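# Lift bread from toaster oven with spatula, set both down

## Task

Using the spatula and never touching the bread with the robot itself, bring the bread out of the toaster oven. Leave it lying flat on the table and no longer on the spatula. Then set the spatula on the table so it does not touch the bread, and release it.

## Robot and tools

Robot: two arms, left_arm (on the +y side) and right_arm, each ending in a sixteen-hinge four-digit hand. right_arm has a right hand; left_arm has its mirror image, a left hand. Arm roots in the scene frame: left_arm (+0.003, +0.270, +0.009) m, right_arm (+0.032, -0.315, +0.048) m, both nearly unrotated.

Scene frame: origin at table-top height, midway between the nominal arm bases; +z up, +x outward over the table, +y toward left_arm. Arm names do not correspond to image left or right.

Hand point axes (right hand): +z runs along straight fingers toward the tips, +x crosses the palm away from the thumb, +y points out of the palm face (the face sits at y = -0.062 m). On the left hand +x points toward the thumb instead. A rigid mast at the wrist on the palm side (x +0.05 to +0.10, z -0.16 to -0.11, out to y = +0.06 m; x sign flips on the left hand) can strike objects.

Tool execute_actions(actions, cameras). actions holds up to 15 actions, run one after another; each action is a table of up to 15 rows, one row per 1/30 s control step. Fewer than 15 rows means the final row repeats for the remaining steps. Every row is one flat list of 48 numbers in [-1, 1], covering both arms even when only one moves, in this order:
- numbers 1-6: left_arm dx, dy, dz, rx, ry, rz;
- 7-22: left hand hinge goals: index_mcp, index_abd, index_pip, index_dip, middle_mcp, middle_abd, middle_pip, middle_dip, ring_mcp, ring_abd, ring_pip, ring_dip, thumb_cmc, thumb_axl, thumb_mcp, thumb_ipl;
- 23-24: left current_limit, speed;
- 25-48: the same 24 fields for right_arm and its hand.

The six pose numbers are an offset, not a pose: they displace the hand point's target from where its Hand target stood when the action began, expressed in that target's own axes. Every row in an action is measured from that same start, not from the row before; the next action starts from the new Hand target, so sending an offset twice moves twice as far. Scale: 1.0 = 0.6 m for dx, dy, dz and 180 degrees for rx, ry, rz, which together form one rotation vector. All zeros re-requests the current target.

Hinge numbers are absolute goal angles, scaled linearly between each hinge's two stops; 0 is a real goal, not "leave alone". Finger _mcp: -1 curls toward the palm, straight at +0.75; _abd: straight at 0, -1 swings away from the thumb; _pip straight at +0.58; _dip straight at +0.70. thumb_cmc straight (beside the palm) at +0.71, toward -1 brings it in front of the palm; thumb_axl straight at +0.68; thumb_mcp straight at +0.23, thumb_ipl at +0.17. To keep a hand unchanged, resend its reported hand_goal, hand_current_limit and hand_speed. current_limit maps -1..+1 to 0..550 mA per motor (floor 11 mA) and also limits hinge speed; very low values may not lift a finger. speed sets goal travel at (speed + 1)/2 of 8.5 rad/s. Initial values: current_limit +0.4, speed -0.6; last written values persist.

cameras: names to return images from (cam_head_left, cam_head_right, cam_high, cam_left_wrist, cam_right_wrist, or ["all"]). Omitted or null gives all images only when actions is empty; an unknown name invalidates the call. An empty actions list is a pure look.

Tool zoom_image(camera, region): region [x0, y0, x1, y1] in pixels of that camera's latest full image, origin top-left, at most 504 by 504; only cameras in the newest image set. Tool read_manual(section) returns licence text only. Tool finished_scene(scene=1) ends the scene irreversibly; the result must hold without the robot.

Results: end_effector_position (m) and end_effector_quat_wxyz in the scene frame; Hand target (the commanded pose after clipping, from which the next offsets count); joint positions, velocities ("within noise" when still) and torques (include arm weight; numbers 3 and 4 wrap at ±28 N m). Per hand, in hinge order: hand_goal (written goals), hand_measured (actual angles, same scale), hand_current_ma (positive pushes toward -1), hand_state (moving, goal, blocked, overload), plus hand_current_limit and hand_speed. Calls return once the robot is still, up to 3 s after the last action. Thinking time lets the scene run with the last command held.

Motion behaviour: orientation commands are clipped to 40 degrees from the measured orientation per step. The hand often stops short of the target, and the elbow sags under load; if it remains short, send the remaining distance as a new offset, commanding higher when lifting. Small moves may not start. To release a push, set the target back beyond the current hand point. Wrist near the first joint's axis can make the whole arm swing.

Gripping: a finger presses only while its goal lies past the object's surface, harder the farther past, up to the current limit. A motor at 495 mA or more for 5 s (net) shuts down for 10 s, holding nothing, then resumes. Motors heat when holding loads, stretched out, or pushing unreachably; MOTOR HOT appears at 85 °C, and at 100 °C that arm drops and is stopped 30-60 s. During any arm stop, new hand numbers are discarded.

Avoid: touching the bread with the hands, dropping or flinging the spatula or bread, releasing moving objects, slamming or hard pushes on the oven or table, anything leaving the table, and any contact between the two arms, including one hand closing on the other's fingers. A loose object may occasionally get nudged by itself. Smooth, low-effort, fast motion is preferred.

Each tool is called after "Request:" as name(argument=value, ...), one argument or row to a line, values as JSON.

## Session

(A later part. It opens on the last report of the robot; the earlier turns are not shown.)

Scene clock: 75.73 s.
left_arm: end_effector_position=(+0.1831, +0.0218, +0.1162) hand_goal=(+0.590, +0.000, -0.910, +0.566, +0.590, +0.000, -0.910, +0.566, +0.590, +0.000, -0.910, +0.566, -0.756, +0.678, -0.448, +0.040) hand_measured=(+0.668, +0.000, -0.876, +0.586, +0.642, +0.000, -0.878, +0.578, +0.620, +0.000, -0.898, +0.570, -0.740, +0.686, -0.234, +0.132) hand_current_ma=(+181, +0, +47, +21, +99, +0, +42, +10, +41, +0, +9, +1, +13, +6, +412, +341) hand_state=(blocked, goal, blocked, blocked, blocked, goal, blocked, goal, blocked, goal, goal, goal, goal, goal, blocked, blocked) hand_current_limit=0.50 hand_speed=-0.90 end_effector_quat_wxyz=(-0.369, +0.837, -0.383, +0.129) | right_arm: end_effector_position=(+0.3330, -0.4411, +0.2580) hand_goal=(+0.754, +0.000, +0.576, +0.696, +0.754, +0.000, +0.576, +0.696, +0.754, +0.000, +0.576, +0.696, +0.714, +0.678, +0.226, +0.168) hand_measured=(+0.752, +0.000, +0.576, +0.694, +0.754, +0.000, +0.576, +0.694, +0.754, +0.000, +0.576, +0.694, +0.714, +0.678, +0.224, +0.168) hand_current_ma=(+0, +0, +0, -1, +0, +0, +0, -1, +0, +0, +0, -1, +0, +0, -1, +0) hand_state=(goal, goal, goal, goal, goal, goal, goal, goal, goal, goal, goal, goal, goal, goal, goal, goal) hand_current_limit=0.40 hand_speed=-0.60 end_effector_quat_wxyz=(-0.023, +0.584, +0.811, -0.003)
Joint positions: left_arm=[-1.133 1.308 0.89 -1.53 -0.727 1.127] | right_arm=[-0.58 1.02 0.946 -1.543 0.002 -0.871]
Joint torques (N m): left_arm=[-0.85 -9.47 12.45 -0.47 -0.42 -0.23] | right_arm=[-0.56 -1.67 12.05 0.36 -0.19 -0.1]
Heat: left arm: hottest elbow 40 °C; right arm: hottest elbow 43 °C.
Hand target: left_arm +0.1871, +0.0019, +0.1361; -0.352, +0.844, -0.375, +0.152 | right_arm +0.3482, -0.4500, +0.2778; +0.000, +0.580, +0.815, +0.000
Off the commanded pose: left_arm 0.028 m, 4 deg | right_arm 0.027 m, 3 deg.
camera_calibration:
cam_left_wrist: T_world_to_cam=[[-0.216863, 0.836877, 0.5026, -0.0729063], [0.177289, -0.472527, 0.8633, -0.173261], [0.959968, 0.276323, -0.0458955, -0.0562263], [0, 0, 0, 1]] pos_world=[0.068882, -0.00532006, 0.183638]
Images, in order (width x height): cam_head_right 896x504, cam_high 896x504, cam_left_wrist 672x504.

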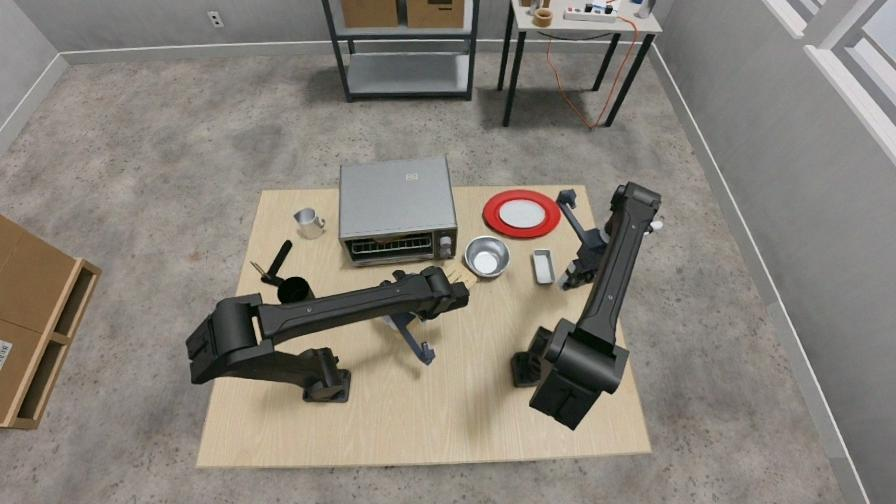

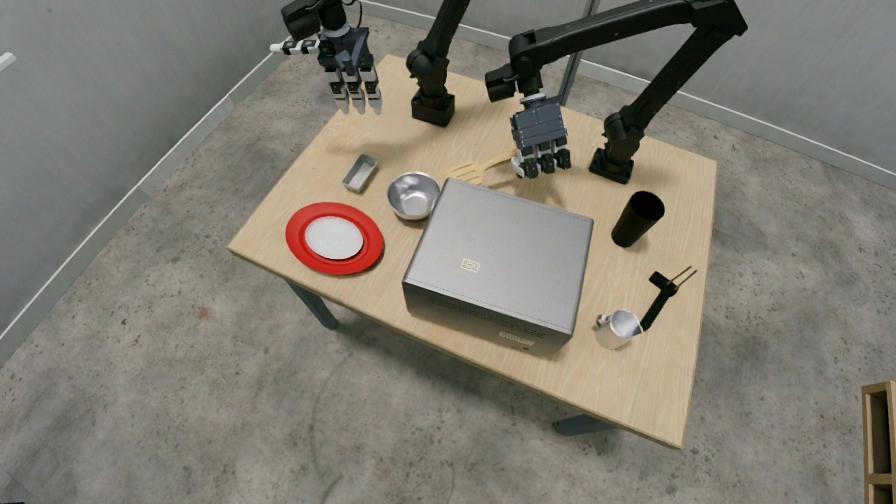

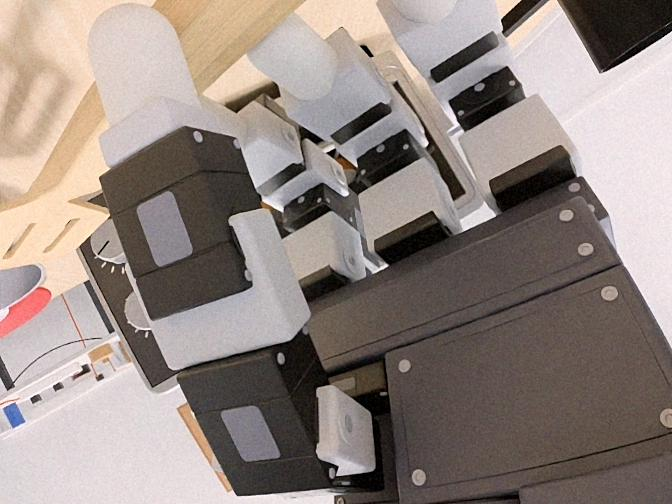

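Request:
execute_actions(
  actions=[
    [[-0.040,-0.020,0.0025,0,-0.0342,-0.0345,0.589,0,-0.91,0.565,0.589,0,-0.91,0.565,0.589,0,-0.91,0.565,-0.757,0.678,-0.449,0.04,0.5,-0.9,0,0,0,0,0,0,0.754,0,0.576,0.696,0.754,0,0.576,0.696,0.754,0,0.576,0.696,0.714,0.678,0.226,0.168,0.4,-0.6]],
    [[-0.037,-0.0245,0.007,0,-0.0342,-0.0345,0.589,0,-0.91,0.565,0.589,0,-0.91,0.565,0.589,0,-0.91,0.565,-0.757,0.678,-0.449,0.04,0.5,-0.9,0,0,0,0,0,0,0.754,0,0.576,0.696,0.754,0,0.576,0.696,0.754,0,0.576,0.696,0.714,0.678,0.226,0.168,0.4,-0.6]],
    [[-0.034,-0.028,0.0105,0,-0.0342,-0.0345,0.589,0,-0.91,0.565,0.589,0,-0.91,0.565,0.589,0,-0.91,0.565,-0.757,0.678,-0.449,0.04,0.5,-0.9,0,0,0,0,0,0,0.754,0,0.576,0.696,0.754,0,0.576,0.696,0.754,0,0.576,0.696,0.714,0.678,0.226,0.168,0.4,-0.6]],
    [[-0.029,-0.032,0.014,0,-0.0342,-0.0345,0.589,0,-0.91,0.565,0.589,0,-0.91,0.565,0.589,0,-0.91,0.565,-0.757,0.678,-0.449,0.04,0.5,-0.9,0,0,0,0,0,0,0.754,0,0.576,0.696,0.754,0,0.576,0.696,0.754,0,0.576,0.696,0.714,0.678,0.226,0.168,0.4,-0.6]],
    [[0,0,0,0,0,0,0.589,0,-0.91,0.565,0.589,0,-0.91,0.565,0.589,0,-0.91,0.565,-0.757,0.678,-0.449,0.04,0.5,-0.9,0,0,0,0,0,0,0.754,0,0.576,0.696,0.754,0,0.576,0.696,0.754,0,0.576,0.696,0.714,0.678,0.226,0.168,0.4,-0.6]],
  ],
  cameras=["cam_head_left","cam_head_right","cam_left_wrist", "cam_high"],
)

Scene clock: 78.90 s.
left_arm: end_effector_position=(+0.1501, +0.0965, +0.1616) hand_goal=(+0.590, +0.000, -0.910, +0.566, +0.590, +0.000, -0.910, +0.566, +0.590, +0.000, -0.910, +0.566, -0.756, +0.678, -0.448, +0.040) hand_measured=(+0.668, +0.000, -0.876, +0.586, +0.642, +0.000, -0.878, +0.578, +0.620, +0.000, -0.898, +0.570, -0.740, +0.686, -0.234, +0.132) hand_current_ma=(+181, +0, +47, +21, +98, +0, +42, +10, +39, +0, +9, +1, +13, +6, +413, +341) hand_state=(blocked, goal, blocked, blocked, blocked, goal, blocked, goal, blocked, goal, goal, goal, goal, goal, blocked, blocked) hand_current_limit=0.50 hand_speed=-0.90 end_effector_quat_wxyz=(-0.245, +0.950, -0.172, +0.087) | right_arm: end_effector_position=(+0.3330, -0.4411, +0.2580) hand_goal=(+0.754, +0.000, +0.576, +0.696, +0.754, +0.000, +0.576, +0.696, +0.754, +0.000, +0.576, +0.696, +0.714, +0.678, +0.226, +0.168) hand_measured=(+0.752, +0.000, +0.576, +0.694, +0.754, +0.000, +0.576, +0.694, +0.754, +0.000, +0.576, +0.694, +0.714, +0.678, +0.224, +0.168) hand_current_ma=(+0, +0, +0, -1, +0, +0, +0, -1, +0, +0, +0, -1, +0, +0, -1, +0) hand_state=(goal, goal, goal, goal, goal, goal, goal, goal, goal, goal, goal, goal, goal, goal, goal, goal) hand_current_limit=0.40 hand_speed=-0.60 end_effector_quat_wxyz=(-0.023, +0.584, +0.811, -0.003)
Joint positions: left_arm=[-0.986 0.912 0.762 -1.688 -0.459 0.856] | right_arm=[-0.58 1.02 0.946 -1.543 0.002 -0.871]
Joint torques (N m): left_arm=[1.61 -4.37 9.26 0.01 -0.22 -0.08] | right_arm=[0.03 -2.2 11.74 0.36 -0.18 -0.11]
Heat: left arm: hottest elbow 40 °C; right arm: hottest elbow 43 °C.
Hand target: left_arm +0.1507, +0.0993, +0.1665; -0.382, +0.917, -0.103, +0.041 | right_arm +0.3482, -0.4500, +0.2778; +0.000, +0.580, +0.815, +0.000
Off the commanded pose: left_arm 0.006 m, 19 deg | right_arm 0.027 m, 3 deg.
joint sent to its limit (left arm) — joint 4 (wrist pitch), lower limit. The joint targets are off in orientation, not in position.
camera_calibration:
cam_left_wrist: T_world_to_cam=[[-0.570169, 0.780664, 0.255873, -0.0671202], [0.335278, -0.063221, 0.939996, -0.246874], [0.749997, 0.621745, -0.225692, -0.015923], [0, 0, 0, 1]] pos_world=[0.0564436, 0.0466908, 0.245641]
Images, in order (width x height): cam_head_left 896x504, cam_head_right 896x504, cam_high 896x504, cam_left_wrist 672x504.

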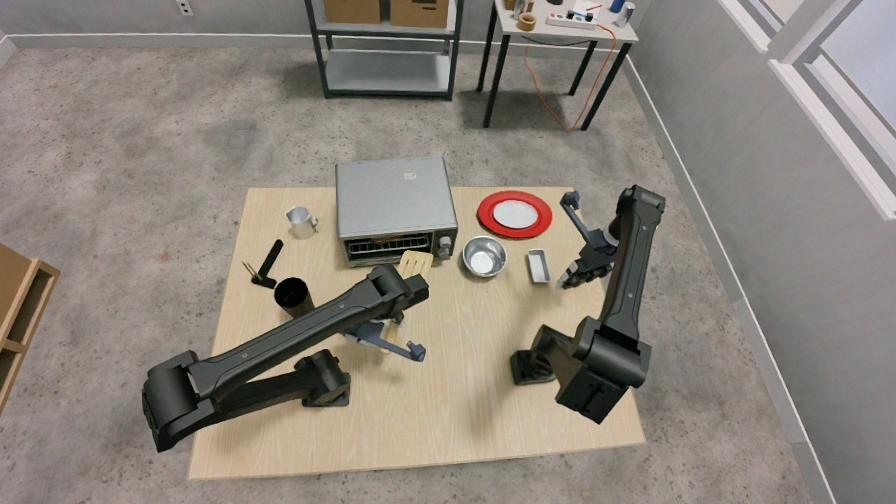

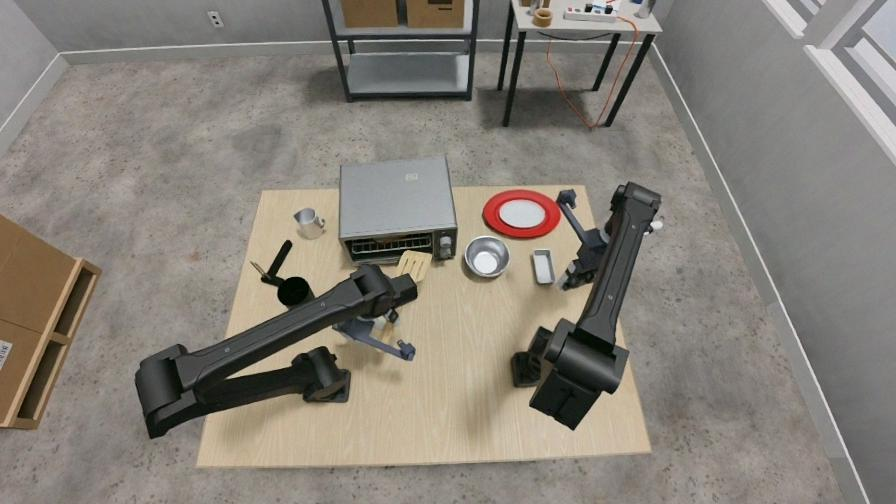

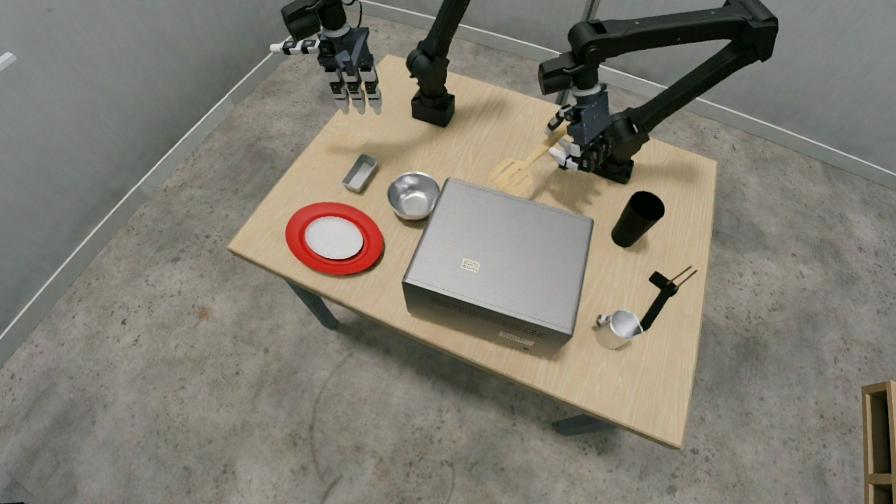

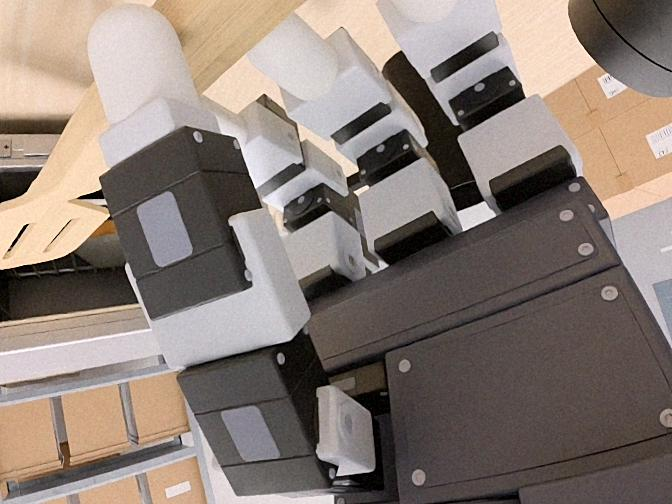

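Request:
zoom_image(
  camera="cam_head_left",
  region=[330, 210, 480, 360],
)

Request:
zoom_image(
  camera="cam_head_right",
  region=[330, 210, 480, 360],
)

Request:
zoom_image(
  camera="cam_left_wrist",
  region=[0, 0, 300, 300],
)

Scaled by 3.360.

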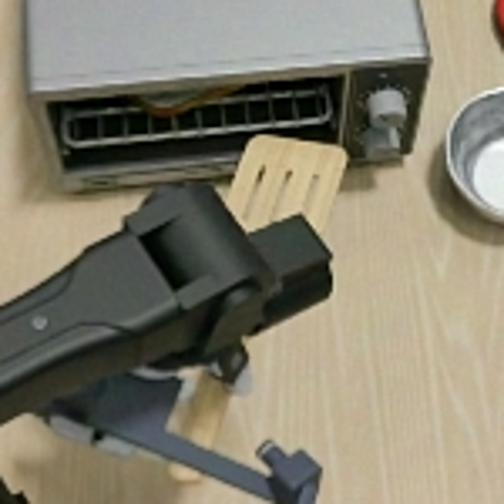

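Scaled by 3.360.

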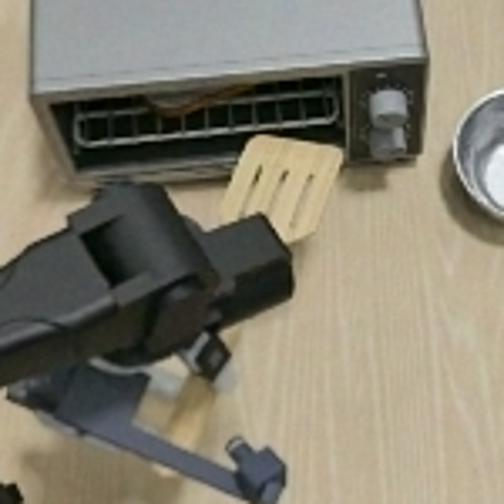

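Scaled by 1.680 from the camera's 672x504 image, which has a finer 960x720 frame.

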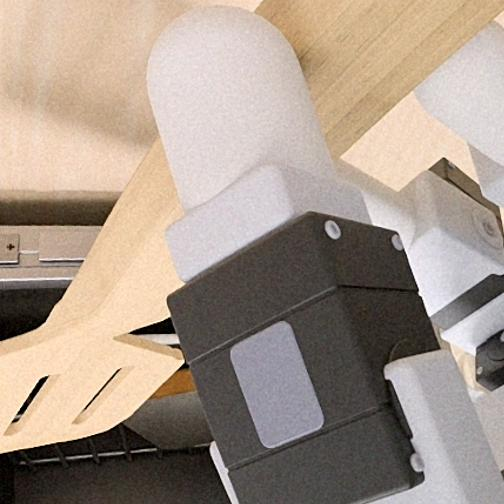

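Request:
execute_actions(
  actions=[
    [[0.008,-0.02,0.052,0,0,0,0.589,0,-0.91,0.565,0.589,0,-0.91,0.565,0.589,0,-0.91,0.565,-0.757,0.678,-0.449,0.04,0.5,-0.9,0,0,0,0,0,0,0.754,0,0.576,0.696,0.754,0,0.576,0.696,0.754,0,0.576,0.696,0.714,0.678,0.226,0.168,0.4,-0.6]],
    [[0.008,-0.02,0.052,0,0,0,0.589,0,-0.91,0.565,0.589,0,-0.91,0.565,0.589,0,-0.91,0.565,-0.757,0.678,-0.449,0.04,0.5,-0.9,0,0,0,0,0,0,0.754,0,0.576,0.696,0.754,0,0.576,0.696,0.754,0,0.576,0.696,0.714,0.678,0.226,0.168,0.4,-0.6]],
    [[0.008,-0.02,0.052,0,0,0,0.589,0,-0.91,0.565,0.589,0,-0.91,0.565,0.589,0,-0.91,0.565,-0.757,0.678,-0.449,0.04,0.5,-0.9,0,0,0,0,0,0,0.754,0,0.576,0.696,0.754,0,0.576,0.696,0.754,0,0.576,0.696,0.714,0.678,0.226,0.168,0.4,-0.6]],
  ],
  cameras=["cam_head_left","cam_head_right","cam_left_wrist"],
)

Request:
zoom_image(
  camera="cam_head_right",
  region=[300, 210, 480, 360],
)

Scene clock: 81.80 s.
left_arm: end_effector_position=(+0.1833, +0.1836, +0.1243) hand_goal=(+0.590, +0.000, -0.910, +0.566, +0.590, +0.000, -0.910, +0.566, +0.590, +0.000, -0.910, +0.566, -0.756, +0.678, -0.448, +0.040) hand_measured=(+0.668, +0.000, -0.876, +0.586, +0.642, +0.000, -0.878, +0.578, +0.620, +0.000, -0.898, +0.570, -0.740, +0.686, -0.234, +0.132) hand_current_ma=(+181, +0, +47, +21, +98, +0, +42, +10, +39, +0, +9, +1, +13, +6, +413, +341) hand_state=(blocked, goal, blocked, blocked, blocked, goal, blocked, goal, blocked, goal, goal, goal, goal, goal, blocked, blocked) hand_current_limit=0.50 hand_speed=-0.90 end_effector_quat_wxyz=(-0.363, +0.923, -0.115, +0.050) | right_arm: end_effector_position=(+0.3330, -0.4411, +0.2580) hand_goal=(+0.754, +0.000, +0.576, +0.696, +0.754, +0.000, +0.576, +0.696, +0.754, +0.000, +0.576, +0.696, +0.714, +0.678, +0.226, +0.168) hand_measured=(+0.752, +0.000, +0.576, +0.694, +0.754, +0.000, +0.576, +0.694, +0.754, +0.000, +0.576, +0.694, +0.714, +0.678, +0.224, +0.168) hand_current_ma=(+0, +0, +0, -1, +0, +0, +0, -1, +0, +0, +0, -1, +0, +0, -1, +0) hand_state=(goal, goal, goal, goal, goal, goal, goal, goal, goal, goal, goal, goal, goal, goal, goal, goal) hand_current_limit=0.40 hand_speed=-0.60 end_effector_quat_wxyz=(-0.023, +0.584, +0.811, -0.003)
Joint positions: left_arm=[-0.732 0.963 0.664 -1.688 -0.645 0.923] | right_arm=[-0.58 1.02 0.946 -1.543 0.002 -0.871]
Joint torques (N m): left_arm=[1.49 -2.84 8.91 -0.29 -0.54 -0.11] | right_arm=[-0.5 -2.02 11.88 0.25 -0.2 -0.11]
Heat: left arm: hottest elbow 40 °C; right arm: hottest elbow 44 °C.
Hand target: left_arm +0.1850, +0.1857, +0.1262; -0.382, +0.917, -0.103, +0.041 | right_arm +0.3482, -0.4500, +0.2778; +0.000, +0.580, +0.815, +0.000
Off the commanded pose: left_arm 0.003 m, 3 deg | right_arm 0.027 m, 3 deg.
joint sent to its limit (left arm) — joint 4 (wrist pitch), lower limit. The joint targets still meet the commanded pose.
camera_calibration:
cam_left_wrist: T_world_to_cam=[[-0.667473, 0.61325, 0.422379, -0.0786666], [0.352445, -0.239489, 0.90467, -0.18376], [0.655944, 0.752708, -0.0562842, -0.131227], [0, 0, 0, 1]] pos_world=[0.0983348, 0.103009, 0.192084]
Images, in order (width x height): cam_head_left 896x504, cam_head_right 896x504, cam_left_wrist 672x504.

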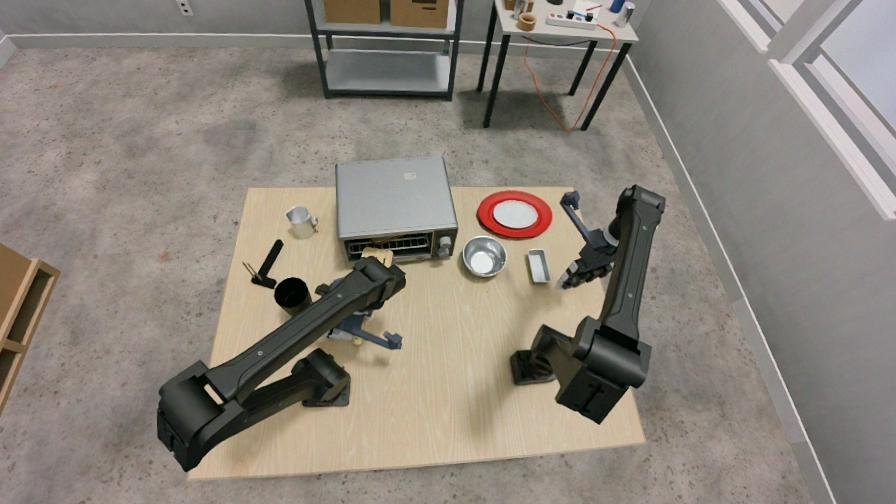

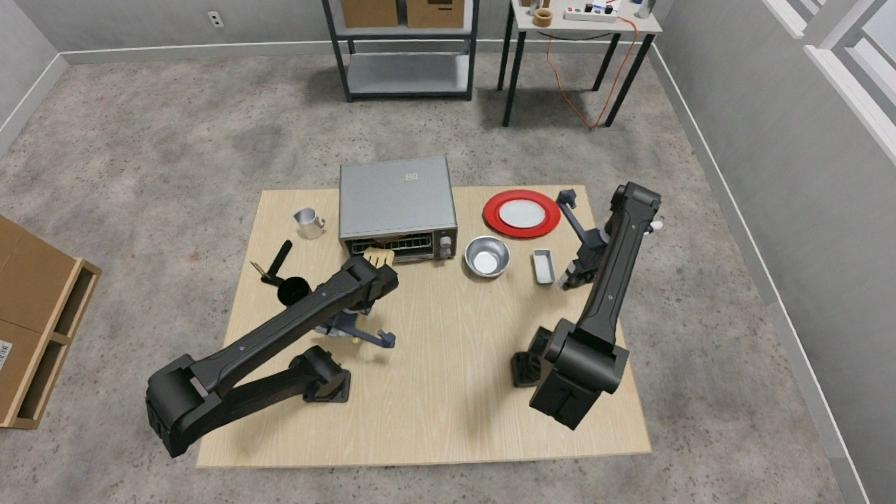

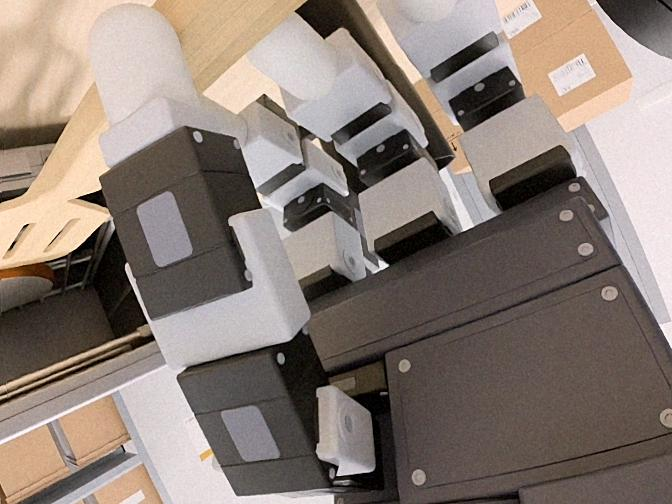

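Scaled by 2.800.

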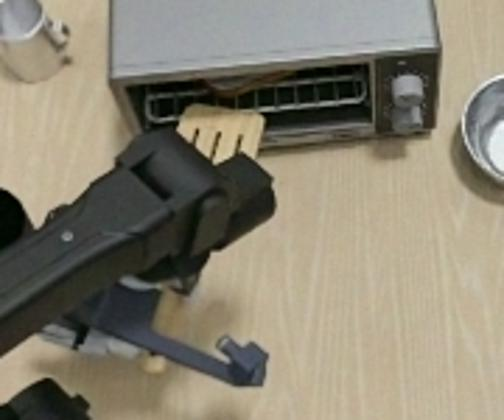

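Request:
execute_actions(
  actions=[
    [[0.027,0.004,0.012,0,0,0,0.589,0,-0.91,0.565,0.589,0,-0.91,0.565,0.589,0,-0.91,0.565,-0.757,0.678,-0.449,0.04,0.5,-0.9,0,0,0,0,0,0,0.754,0,0.576,0.696,0.754,0,0.576,0.696,0.754,0,0.576,0.696,0.714,0.678,0.226,0.168,0.4,-0.6]],
    [[0.027,0.004,0.012,0,0,0,0.589,0,-0.91,0.565,0.589,0,-0.91,0.565,0.589,0,-0.91,0.565,-0.757,0.678,-0.449,0.04,0.5,-0.9,0,0,0,0,0,0,0.754,0,0.576,0.696,0.754,0,0.576,0.696,0.754,0,0.576,0.696,0.714,0.678,0.226,0.168,0.4,-0.6]],
    [[0.026,0.004,0.012,0,0,0,0.589,0,-0.91,0.565,0.589,0,-0.91,0.565,0.589,0,-0.91,0.565,-0.757,0.678,-0.449,0.04,0.5,-0.9,0,0,0,0,0,0,0.754,0,0.576,0.696,0.754,0,0.576,0.696,0.754,0,0.576,0.696,0.714,0.678,0.226,0.168,0.4,-0.6]],
  ],
  cameras=["cam_head_left","cam_head_right","cam_left_wrist"],
)

Request:
zoom_image(
  camera="cam_head_right",
  region=[320, 210, 480, 340],
)

Request:
zoom_image(
  camera="cam_left_wrist",
  region=[0, 50, 250, 350],
)

Scene clock: 84.07 s.
left_arm: end_effector_position=(+0.2182, +0.1934, +0.0942) hand_goal=(+0.590, +0.000, -0.910, +0.566, +0.590, +0.000, -0.910, +0.566, +0.590, +0.000, -0.910, +0.566, -0.756, +0.678, -0.448, +0.040) hand_measured=(+0.668, +0.000, -0.890, +0.570, +0.642, +0.000, -0.878, +0.580, +0.620, +0.000, -0.882, +0.580, -0.744, +0.684, -0.234, +0.132) hand_current_ma=(+181, +0, +18, +2, +98, +0, +42, +11, +40, +0, +35, +11, +9, +4, +413, +341) hand_state=(blocked, goal, goal, goal, blocked, goal, blocked, goal, blocked, goal, blocked, goal, goal, goal, blocked, blocked) hand_current_limit=0.50 hand_speed=-0.90 end_effector_quat_wxyz=(-0.391, +0.914, -0.107, +0.032) | right_arm: end_effector_position=(+0.3330, -0.4411, +0.2580) hand_goal=(+0.754, +0.000, +0.576, +0.696, +0.754, +0.000, +0.576, +0.696, +0.754, +0.000, +0.576, +0.696, +0.714, +0.678, +0.226, +0.168) hand_measured=(+0.752, +0.000, +0.576, +0.694, +0.754, +0.000, +0.576, +0.694, +0.754, +0.000, +0.576, +0.694, +0.714, +0.678, +0.224, +0.168) hand_current_ma=(+0, +0, +0, -1, +0, +0, +0, -1, +0, +0, +0, -1, +0, +0, -1, +0) hand_state=(goal, goal, goal, goal, goal, goal, goal, goal, goal, goal, goal, goal, goal, goal, goal, goal) hand_current_limit=0.40 hand_speed=-0.60 end_effector_quat_wxyz=(-0.023, +0.584, +0.811, -0.003)
Joint positions: left_arm=[-0.618 1.111 0.664 -1.545 -0.709 1.003] | right_arm=[-0.58 1.02 0.946 -1.543 0.002 -0.871]
Joint torques (N m): left_arm=[1.55 -4.31 12 0.13 -0.51 0.09] | right_arm=[-0.38 -2.32 12.01 0.43 -0.19 -0.11]
Heat: left arm: hottest elbow 40 °C; right arm: hottest elbow 44 °C.
Hand target: left_arm +0.2340, +0.1851, +0.1057; -0.382, +0.917, -0.103, +0.041 | right_arm +0.3482, -0.4500, +0.2778; +0.000, +0.580, +0.815, +0.000
Off the commanded pose: left_arm 0.021 m, 2 deg | right_arm 0.027 m, 3 deg.
camera_calibration:
cam_left_wrist: T_world_to_cam=[[-0.676101, 0.565495, 0.472338, -0.0423514], [0.379117, -0.282691, 0.881111, -0.161714], [0.631789, 0.774791, -0.0232614, -0.16535], [0, 0, 0, 1]] pos_world=[0.137141, 0.106346, 0.158646]
Images, in order (width x height): cam_head_left 896x504, cam_head_right 896x504, cam_left_wrist 672x504.

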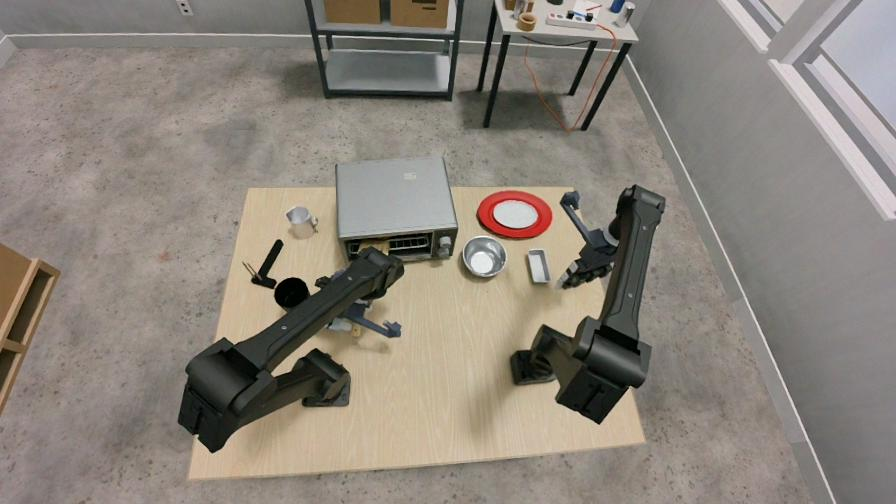

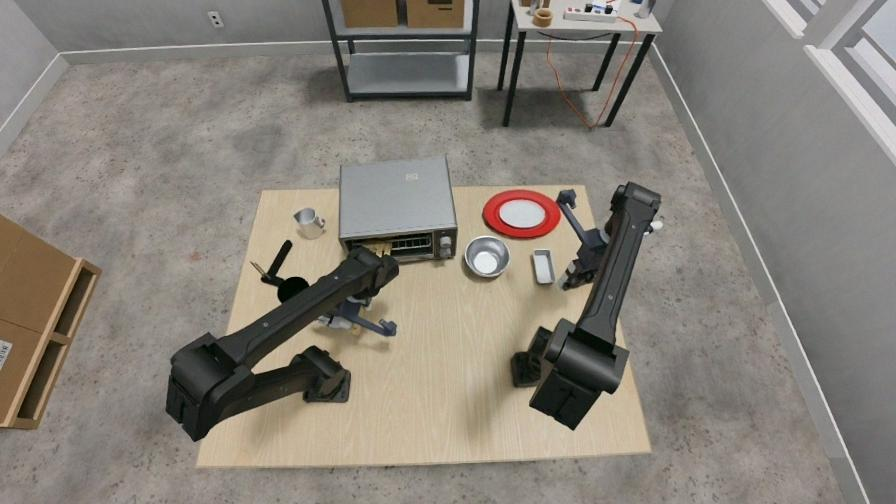

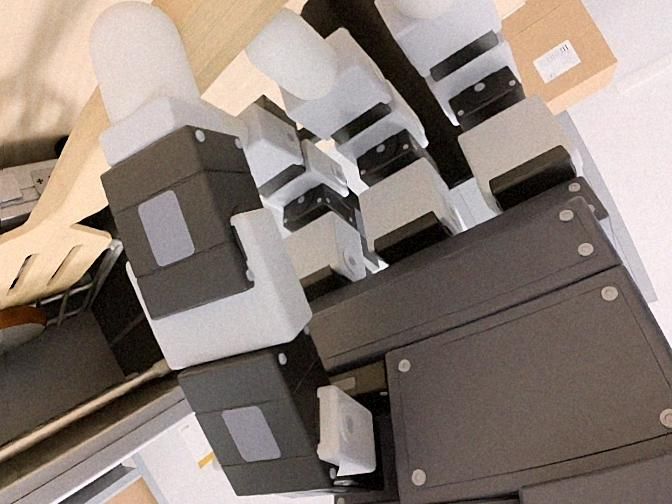

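Scaled by 3.150.

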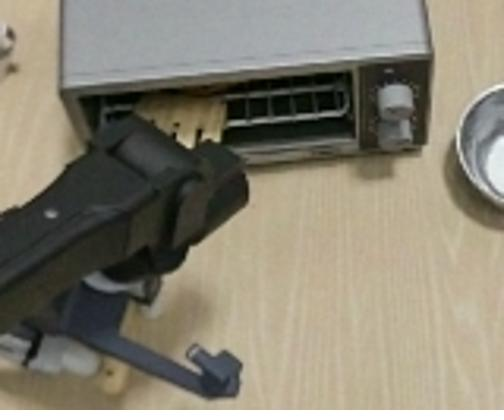

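Scaled by 1.680 from the camera's 672x504 image, which has a finer 960x720 frame.

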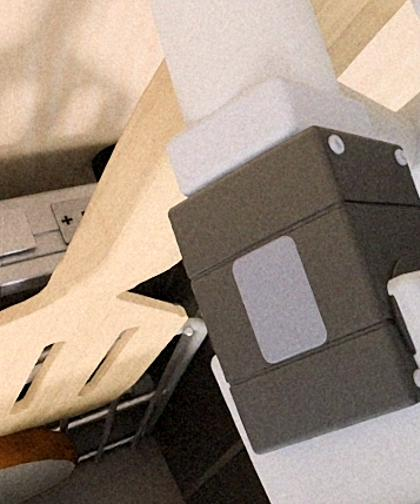

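Request:
execute_actions(
  actions=[
    [[0.0355,0.004,-0.004,0,0,0,0.589,0,-0.91,0.565,0.589,0,-0.91,0.565,0.589,0,-0.91,0.565,-0.757,0.678,-0.449,0.04,0.5,-0.9,0,0,0,0,0,0,0.754,0,0.576,0.696,0.754,0,0.576,0.696,0.754,0,0.576,0.696,0.714,0.678,0.226,0.168,0.4,-0.6]],
  ],
  cameras=["cam_head_left","cam_head_right","cam_left_wrist"],
)

Request:
zoom_image(
  camera="cam_head_right",
  region=[320, 220, 460, 280],
)

Request:
zoom_image(
  camera="cam_left_wrist",
  region=[0, 50, 250, 350],
)

Scene clock: 85.97 s.
left_arm: end_effector_position=(+0.2379, +0.1847, +0.0948) hand_goal=(+0.590, +0.000, -0.910, +0.566, +0.590, +0.000, -0.910, +0.566, +0.590, +0.000, -0.910, +0.566, -0.756, +0.678, -0.448, +0.040) hand_measured=(+0.668, +0.000, -0.892, +0.570, +0.642, +0.000, -0.878, +0.580, +0.620, +0.000, -0.882, +0.580, -0.744, +0.684, -0.234, +0.132) hand_current_ma=(+181, +0, +18, +1, +98, +0, +42, +11, +40, +0, +34, +11, +8, +4, +413, +341) hand_state=(blocked, goal, goal, goal, blocked, goal, blocked, goal, blocked, goal, blocked, goal, goal, goal, blocked, blocked) hand_current_limit=0.50 hand_speed=-0.90 end_effector_quat_wxyz=(-0.390, +0.914, -0.106, +0.032) | right_arm: end_effector_position=(+0.3330, -0.4411, +0.2580) hand_goal=(+0.754, +0.000, +0.576, +0.696, +0.754, +0.000, +0.576, +0.696, +0.754, +0.000, +0.576, +0.696, +0.714, +0.678, +0.226, +0.168) hand_measured=(+0.752, +0.000, +0.576, +0.694, +0.754, +0.000, +0.576, +0.694, +0.754, +0.000, +0.576, +0.694, +0.714, +0.678, +0.224, +0.168) hand_current_ma=(+0, +0, +0, -1, +0, +0, +0, -1, +0, +0, +0, -1, +0, +0, -1, +0) hand_state=(goal, goal, goal, goal, goal, goal, goal, goal, goal, goal, goal, goal, goal, goal, goal, goal) hand_current_limit=0.40 hand_speed=-0.60 end_effector_quat_wxyz=(-0.023, +0.584, +0.811, -0.003)
Joint positions: left_arm=[-0.598 1.169 0.709 -1.514 -0.716 1.028] | right_arm=[-0.58 1.02 0.946 -1.543 0.002 -0.871]
Joint torques (N m): left_arm=[1.38 -5.13 11.93 0.25 -0.52 0.06] | right_arm=[-0.26 -2.37 11.99 0.32 -0.17 -0.1]
Heat: left arm: hottest elbow 40 °C; right arm: hottest elbow 44 °C.
Hand target: left_arm +0.2540, +0.1770, +0.1056; -0.382, +0.917, -0.103, +0.041 | right_arm +0.3482, -0.4500, +0.2778; +0.000, +0.580, +0.815, +0.000
Off the commanded pose: left_arm 0.021 m, 1 deg | right_arm 0.027 m, 3 deg.
camera_calibration:
cam_left_wrist: T_world_to_cam=[[-0.676276, 0.566395, 0.471007, -0.0243947], [0.378829, -0.280961, 0.881788, -0.172552], [0.631775, 0.774763, -0.024559, -0.170902], [0, 0, 0, 1]] pos_world=[0.156841, 0.0977449, 0.159447]
Images, in order (width x height): cam_head_left 896x504, cam_head_right 896x504, cam_left_wrist 672x504.

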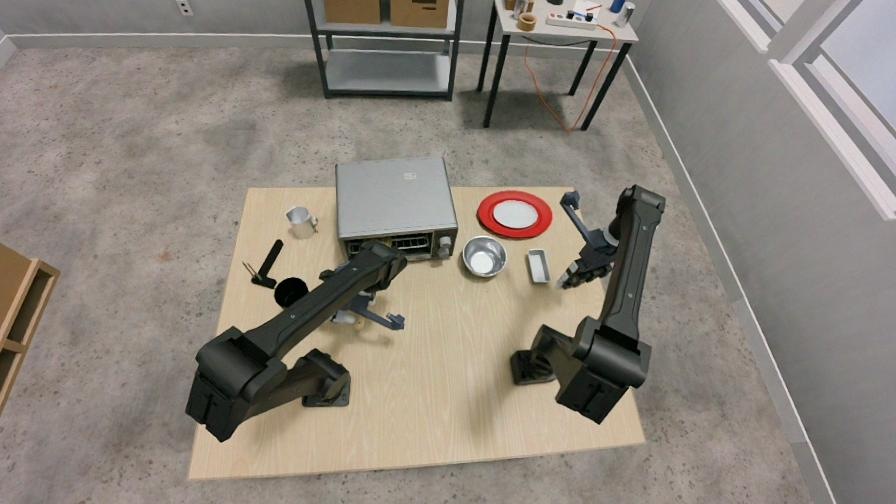

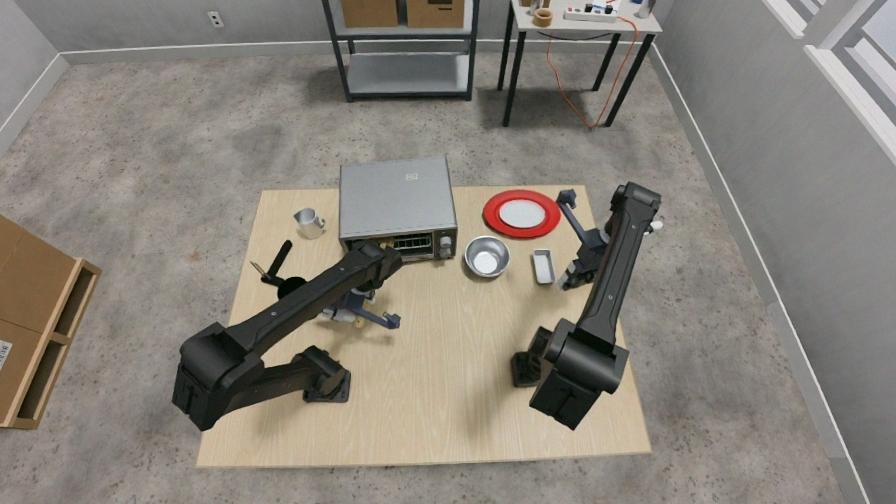

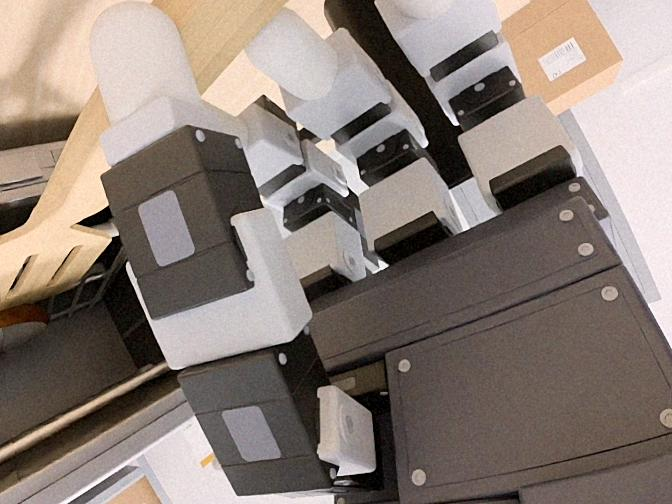

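Scaled by 3.600.

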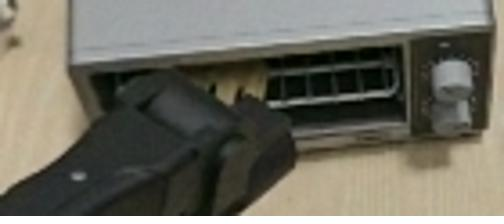

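Scaled by 1.680 from the camera's 672x504 image, which has a finer 960x720 frame.

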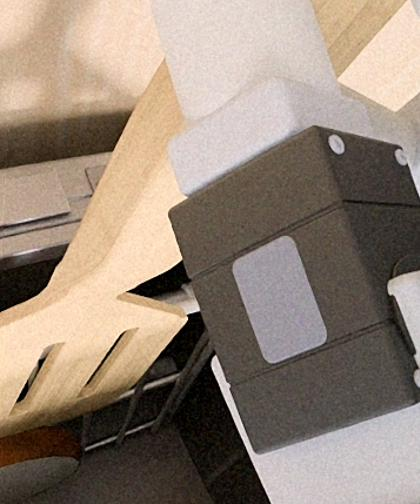

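Request:
execute_actions(
  actions=[
    [[0.04,0.004,-0.004,0,0,0,0.589,0,-0.91,0.565,0.589,0,-0.91,0.565,0.589,0,-0.91,0.565,-0.757,0.678,-0.449,0.04,0.5,-0.9,0,0,0,0,0,0,0.754,0,0.576,0.696,0.754,0,0.576,0.696,0.754,0,0.576,0.696,0.714,0.678,0.226,0.168,0.4,-0.6]],
  ],
  cameras=["cam_head_left","cam_head_right","cam_left_wrist"],
)

Request:
zoom_image(
  camera="cam_head_right",
  region=[320, 220, 460, 280],
)

Request:
zoom_image(
  camera="cam_left_wrist",
  region=[0, 50, 250, 350],
)

Request:
zoom_image(
  camera="cam_head_left",
  region=[320, 220, 460, 280],
)

Scene clock: 87.50 s.
left_arm: end_effector_position=(+0.2604, +0.1753, +0.0954) hand_goal=(+0.590, +0.000, -0.910, +0.566, +0.590, +0.000, -0.910, +0.566, +0.590, +0.000, -0.910, +0.566, -0.756, +0.678, -0.448, +0.040) hand_measured=(+0.668, +0.000, -0.892, +0.568, +0.642, +0.000, -0.878, +0.580, +0.620, +0.000, -0.882, +0.580, -0.746, +0.684, -0.234, +0.132) hand_current_ma=(+181, +0, +16, +1, +98, +0, +42, +11, +40, +0, +34, +11, +8, +4, +412, +341) hand_state=(blocked, goal, goal, goal, blocked, goal, blocked, goal, blocked, goal, blocked, goal, goal, goal, blocked, blocked) hand_current_limit=0.50 hand_speed=-0.90 end_effector_quat_wxyz=(-0.389, +0.914, -0.106, +0.033) | right_arm: end_effector_position=(+0.3330, -0.4411, +0.2580) hand_goal=(+0.754, +0.000, +0.576, +0.696, +0.754, +0.000, +0.576, +0.696, +0.754, +0.000, +0.576, +0.696, +0.714, +0.678, +0.226, +0.168) hand_measured=(+0.752, +0.000, +0.576, +0.694, +0.754, +0.000, +0.576, +0.694, +0.754, +0.000, +0.576, +0.694, +0.714, +0.678, +0.224, +0.168) hand_current_ma=(+0, +0, +0, -1, +0, +0, +0, -1, +0, +0, +0, -1, +0, +0, -1, +0) hand_state=(goal, goal, goal, goal, goal, goal, goal, goal, goal, goal, goal, goal, goal, goal, goal, goal) hand_current_limit=0.40 hand_speed=-0.60 end_effector_quat_wxyz=(-0.023, +0.584, +0.811, -0.003)
Joint positions: left_arm=[-0.578 1.233 0.762 -1.485 -0.723 1.054] | right_arm=[-0.58 1.02 0.946 -1.543 0.002 -0.871]
Joint torques (N m): left_arm=[1.32 -6.07 11.84 0.24 -0.52 0.05] | right_arm=[-0.09 -2.2 11.93 0.44 -0.16 -0.12]
Heat: left arm: hottest elbow 41 °C; right arm: hottest elbow 44 °C.
Hand target: left_arm +0.2767, +0.1684, +0.1055; -0.382, +0.917, -0.103, +0.041 | right_arm +0.3482, -0.4500, +0.2778; +0.000, +0.580, +0.815, +0.000
Off the commanded pose: left_arm 0.020 m, 1 deg | right_arm 0.027 m, 3 deg.
camera_calibration:
cam_left_wrist: T_world_to_cam=[[-0.676641, 0.567337, 0.469346, -0.0040338], [0.377524, -0.279953, 0.882667, -0.184051], [0.632165, 0.774439, -0.0247562, -0.177782], [0, 0, 0, 1]] pos_world=[0.179142, 0.0884441, 0.159948]
Images, in order (width x height): cam_head_left 896x504, cam_head_right 896x504, cam_left_wrist 672x504.

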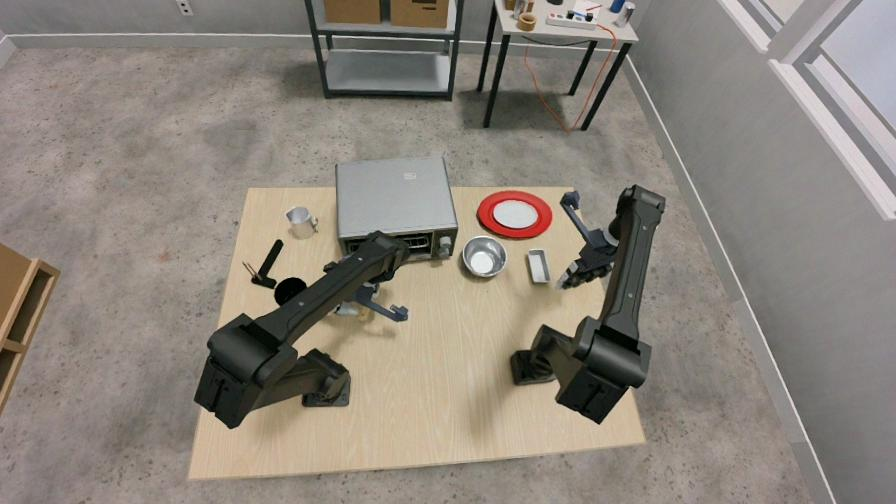

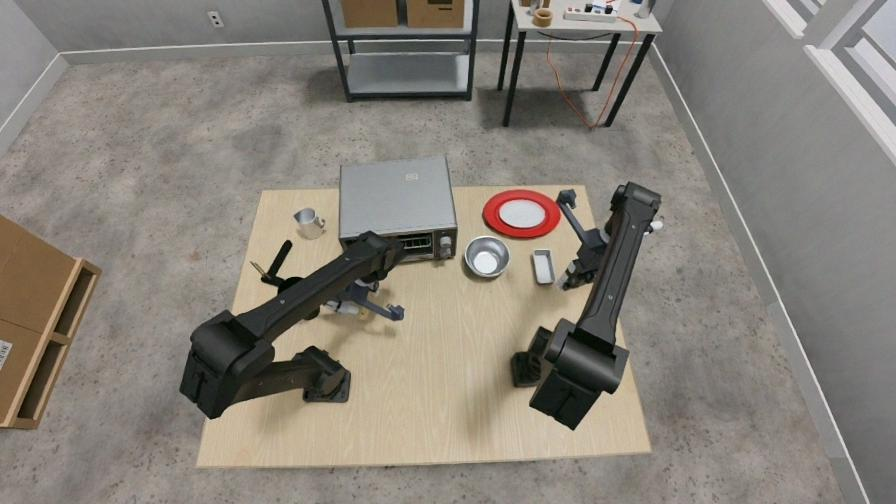

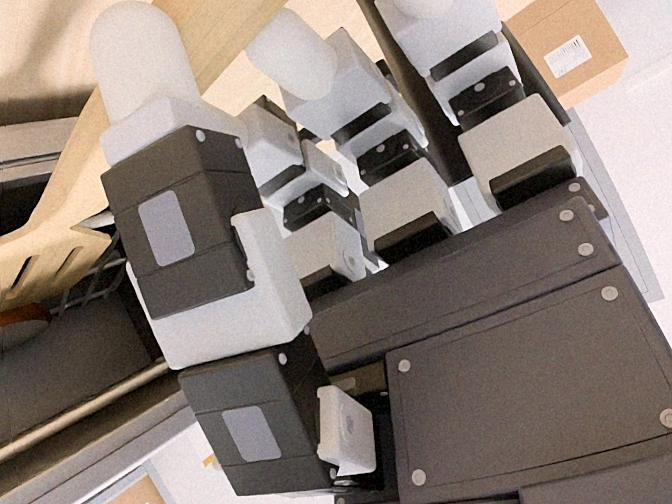

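Scaled by 3.600.

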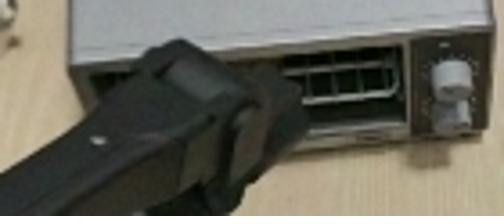

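Scaled by 1.680 from the camera's 672x504 image, which has a finer 960x720 frame.

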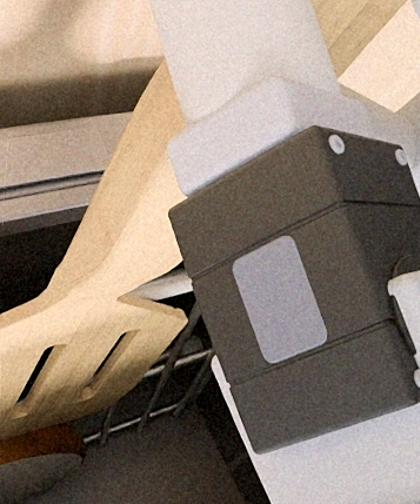

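Scaled by 3.600.

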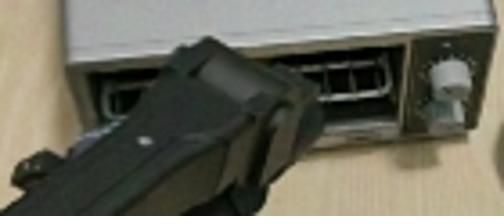

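Request:
zoom_image(
  camera="cam_left_wrist",
  region=[0, 160, 140, 340],
)

Scaled by 2.800 from the camera's 672x504 image, which has a finer 960x720 frame.

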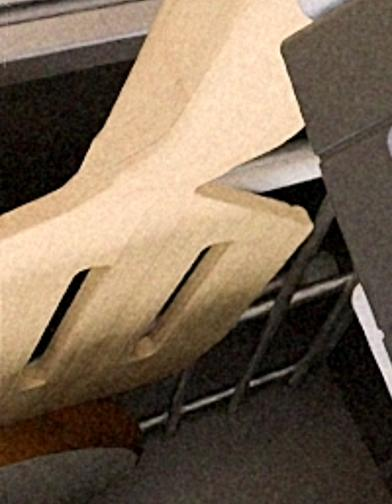

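Request:
execute_actions(
  actions=[
    [[0.0417,0.0,0,0,0,0,0.589,0,-0.91,0.565,0.589,0,-0.91,0.565,0.589,0,-0.91,0.565,-0.757,0.678,-0.449,0.04,0.5,-0.9,0,0,0,0,0,0,0.754,0,0.576,0.696,0.754,0,0.576,0.696,0.754,0,0.576,0.696,0.714,0.678,0.226,0.168,0.4,-0.6]],
    [[0.0417,0.0,0,0,0,0,0.589,0,-0.91,0.565,0.589,0,-0.91,0.565,0.589,0,-0.91,0.565,-0.757,0.678,-0.449,0.04,0.5,-0.9,0,0,0,0,0,0,0.754,0,0.576,0.696,0.754,0,0.576,0.696,0.754,0,0.576,0.696,0.714,0.678,0.226,0.168,0.4,-0.6]],
  ],
  cameras=["cam_head_right","cam_left_wrist"],
)

Request:
zoom_image(
  camera="cam_left_wrist",
  region=[0, 160, 140, 340],
)

Scene clock: 90.87 s.
left_arm: end_effector_position=(+0.3059, +0.1640, +0.0939) hand_goal=(+0.590, +0.000, -0.910, +0.566, +0.590, +0.000, -0.910, +0.566, +0.590, +0.000, -0.910, +0.566, -0.756, +0.678, -0.448, +0.040) hand_measured=(+0.650, +0.002, -0.896, +0.572, +0.648, +0.000, -0.870, +0.584, +0.590, +0.000, -0.902, +0.570, -0.756, +0.678, -0.232, +0.132) hand_current_ma=(+119, +0, +11, +3, +114, +0, +60, +16, +0, +0, +4, +1, +0, +0, +412, +341) hand_state=(blocked, goal, goal, goal, blocked, goal, blocked, goal, goal, goal, goal, goal, goal, goal, blocked, blocked) hand_current_limit=0.50 hand_speed=-0.90 end_effector_quat_wxyz=(-0.389, +0.914, -0.111, +0.028) | right_arm: end_effector_position=(+0.3330, -0.4411, +0.2580) hand_goal=(+0.754, +0.000, +0.576, +0.696, +0.754, +0.000, +0.576, +0.696, +0.754, +0.000, +0.576, +0.696, +0.714, +0.678, +0.226, +0.168) hand_measured=(+0.752, +0.000, +0.576, +0.694, +0.754, +0.000, +0.576, +0.694, +0.754, +0.000, +0.576, +0.694, +0.714, +0.678, +0.224, +0.168) hand_current_ma=(+0, +0, +0, -1, +0, +0, +0, -1, +0, +0, +0, -1, +0, +0, -1, +0) hand_state=(goal, goal, goal, goal, goal, goal, goal, goal, goal, goal, goal, goal, goal, goal, goal, goal) hand_current_limit=0.40 hand_speed=-0.60 end_effector_quat_wxyz=(-0.023, +0.584, +0.811, -0.003)
Joint positions: left_arm=[-0.523 1.353 0.868 -1.432 -0.739 1.129] | right_arm=[-0.58 1.02 0.946 -1.543 0.002 -0.871]
Joint torques (N m): left_arm=[1.49 -8.12 12.15 0.32 -0.56 0] | right_arm=[-0.32 -1.9 11.82 0.24 -0.2 -0.1]
Motor temperatures (°C): left_arm=[33 33 41 30 29 30] | right_arm=[30 32 45 32 29 30]
Heat: left arm: hottest elbow 41 °C; right arm: hottest elbow 45 °C.
Hand target: left_arm +0.3254, +0.1575, +0.1053; -0.382, +0.917, -0.103, +0.041 | right_arm +0.3482, -0.4500, +0.2778; +0.000, +0.580, +0.815, +0.000
Off the commanded pose: left_arm 0.024 m, 2 deg | right_arm 0.027 m, 3 deg.
camera_calibration:
cam_left_wrist: T_world_to_cam=[[-0.66864, 0.568872, 0.478858, 0.0302301], [0.387496, -0.283061, 0.877339, -0.205145], [0.634639, 0.77218, -0.0311696, -0.197635], [0, 0, 0, 1]] pos_world=[0.225133, 0.0773447, 0.159345]
Images, in order (width x height): cam_head_right 896x504, cam_left_wrist 672x504.

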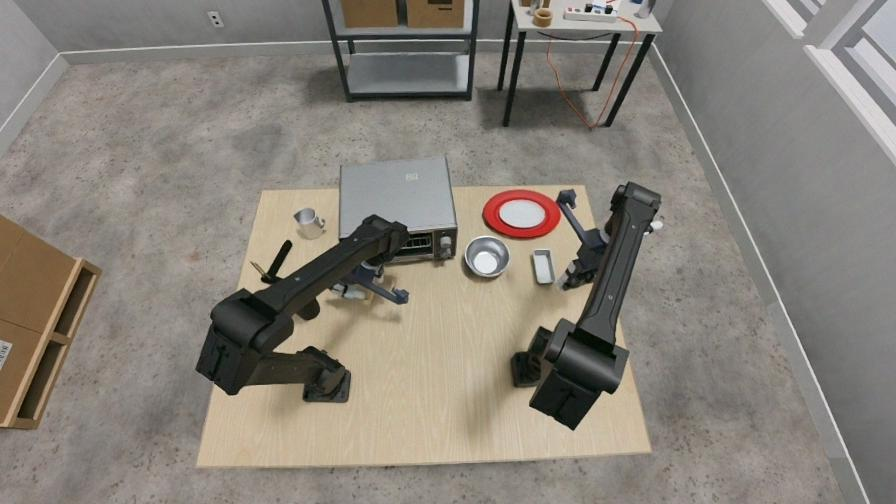

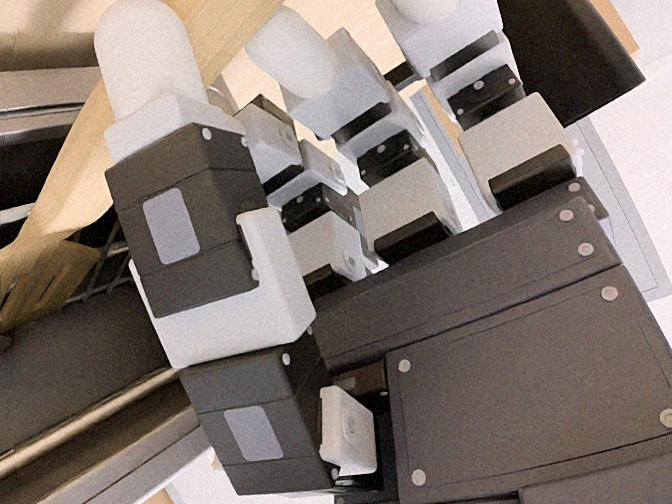

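Scaled by 2.800 from the camera's 672x504 image, which has a finer 960x720 frame.

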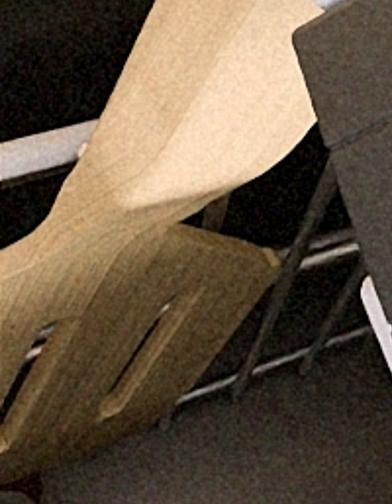

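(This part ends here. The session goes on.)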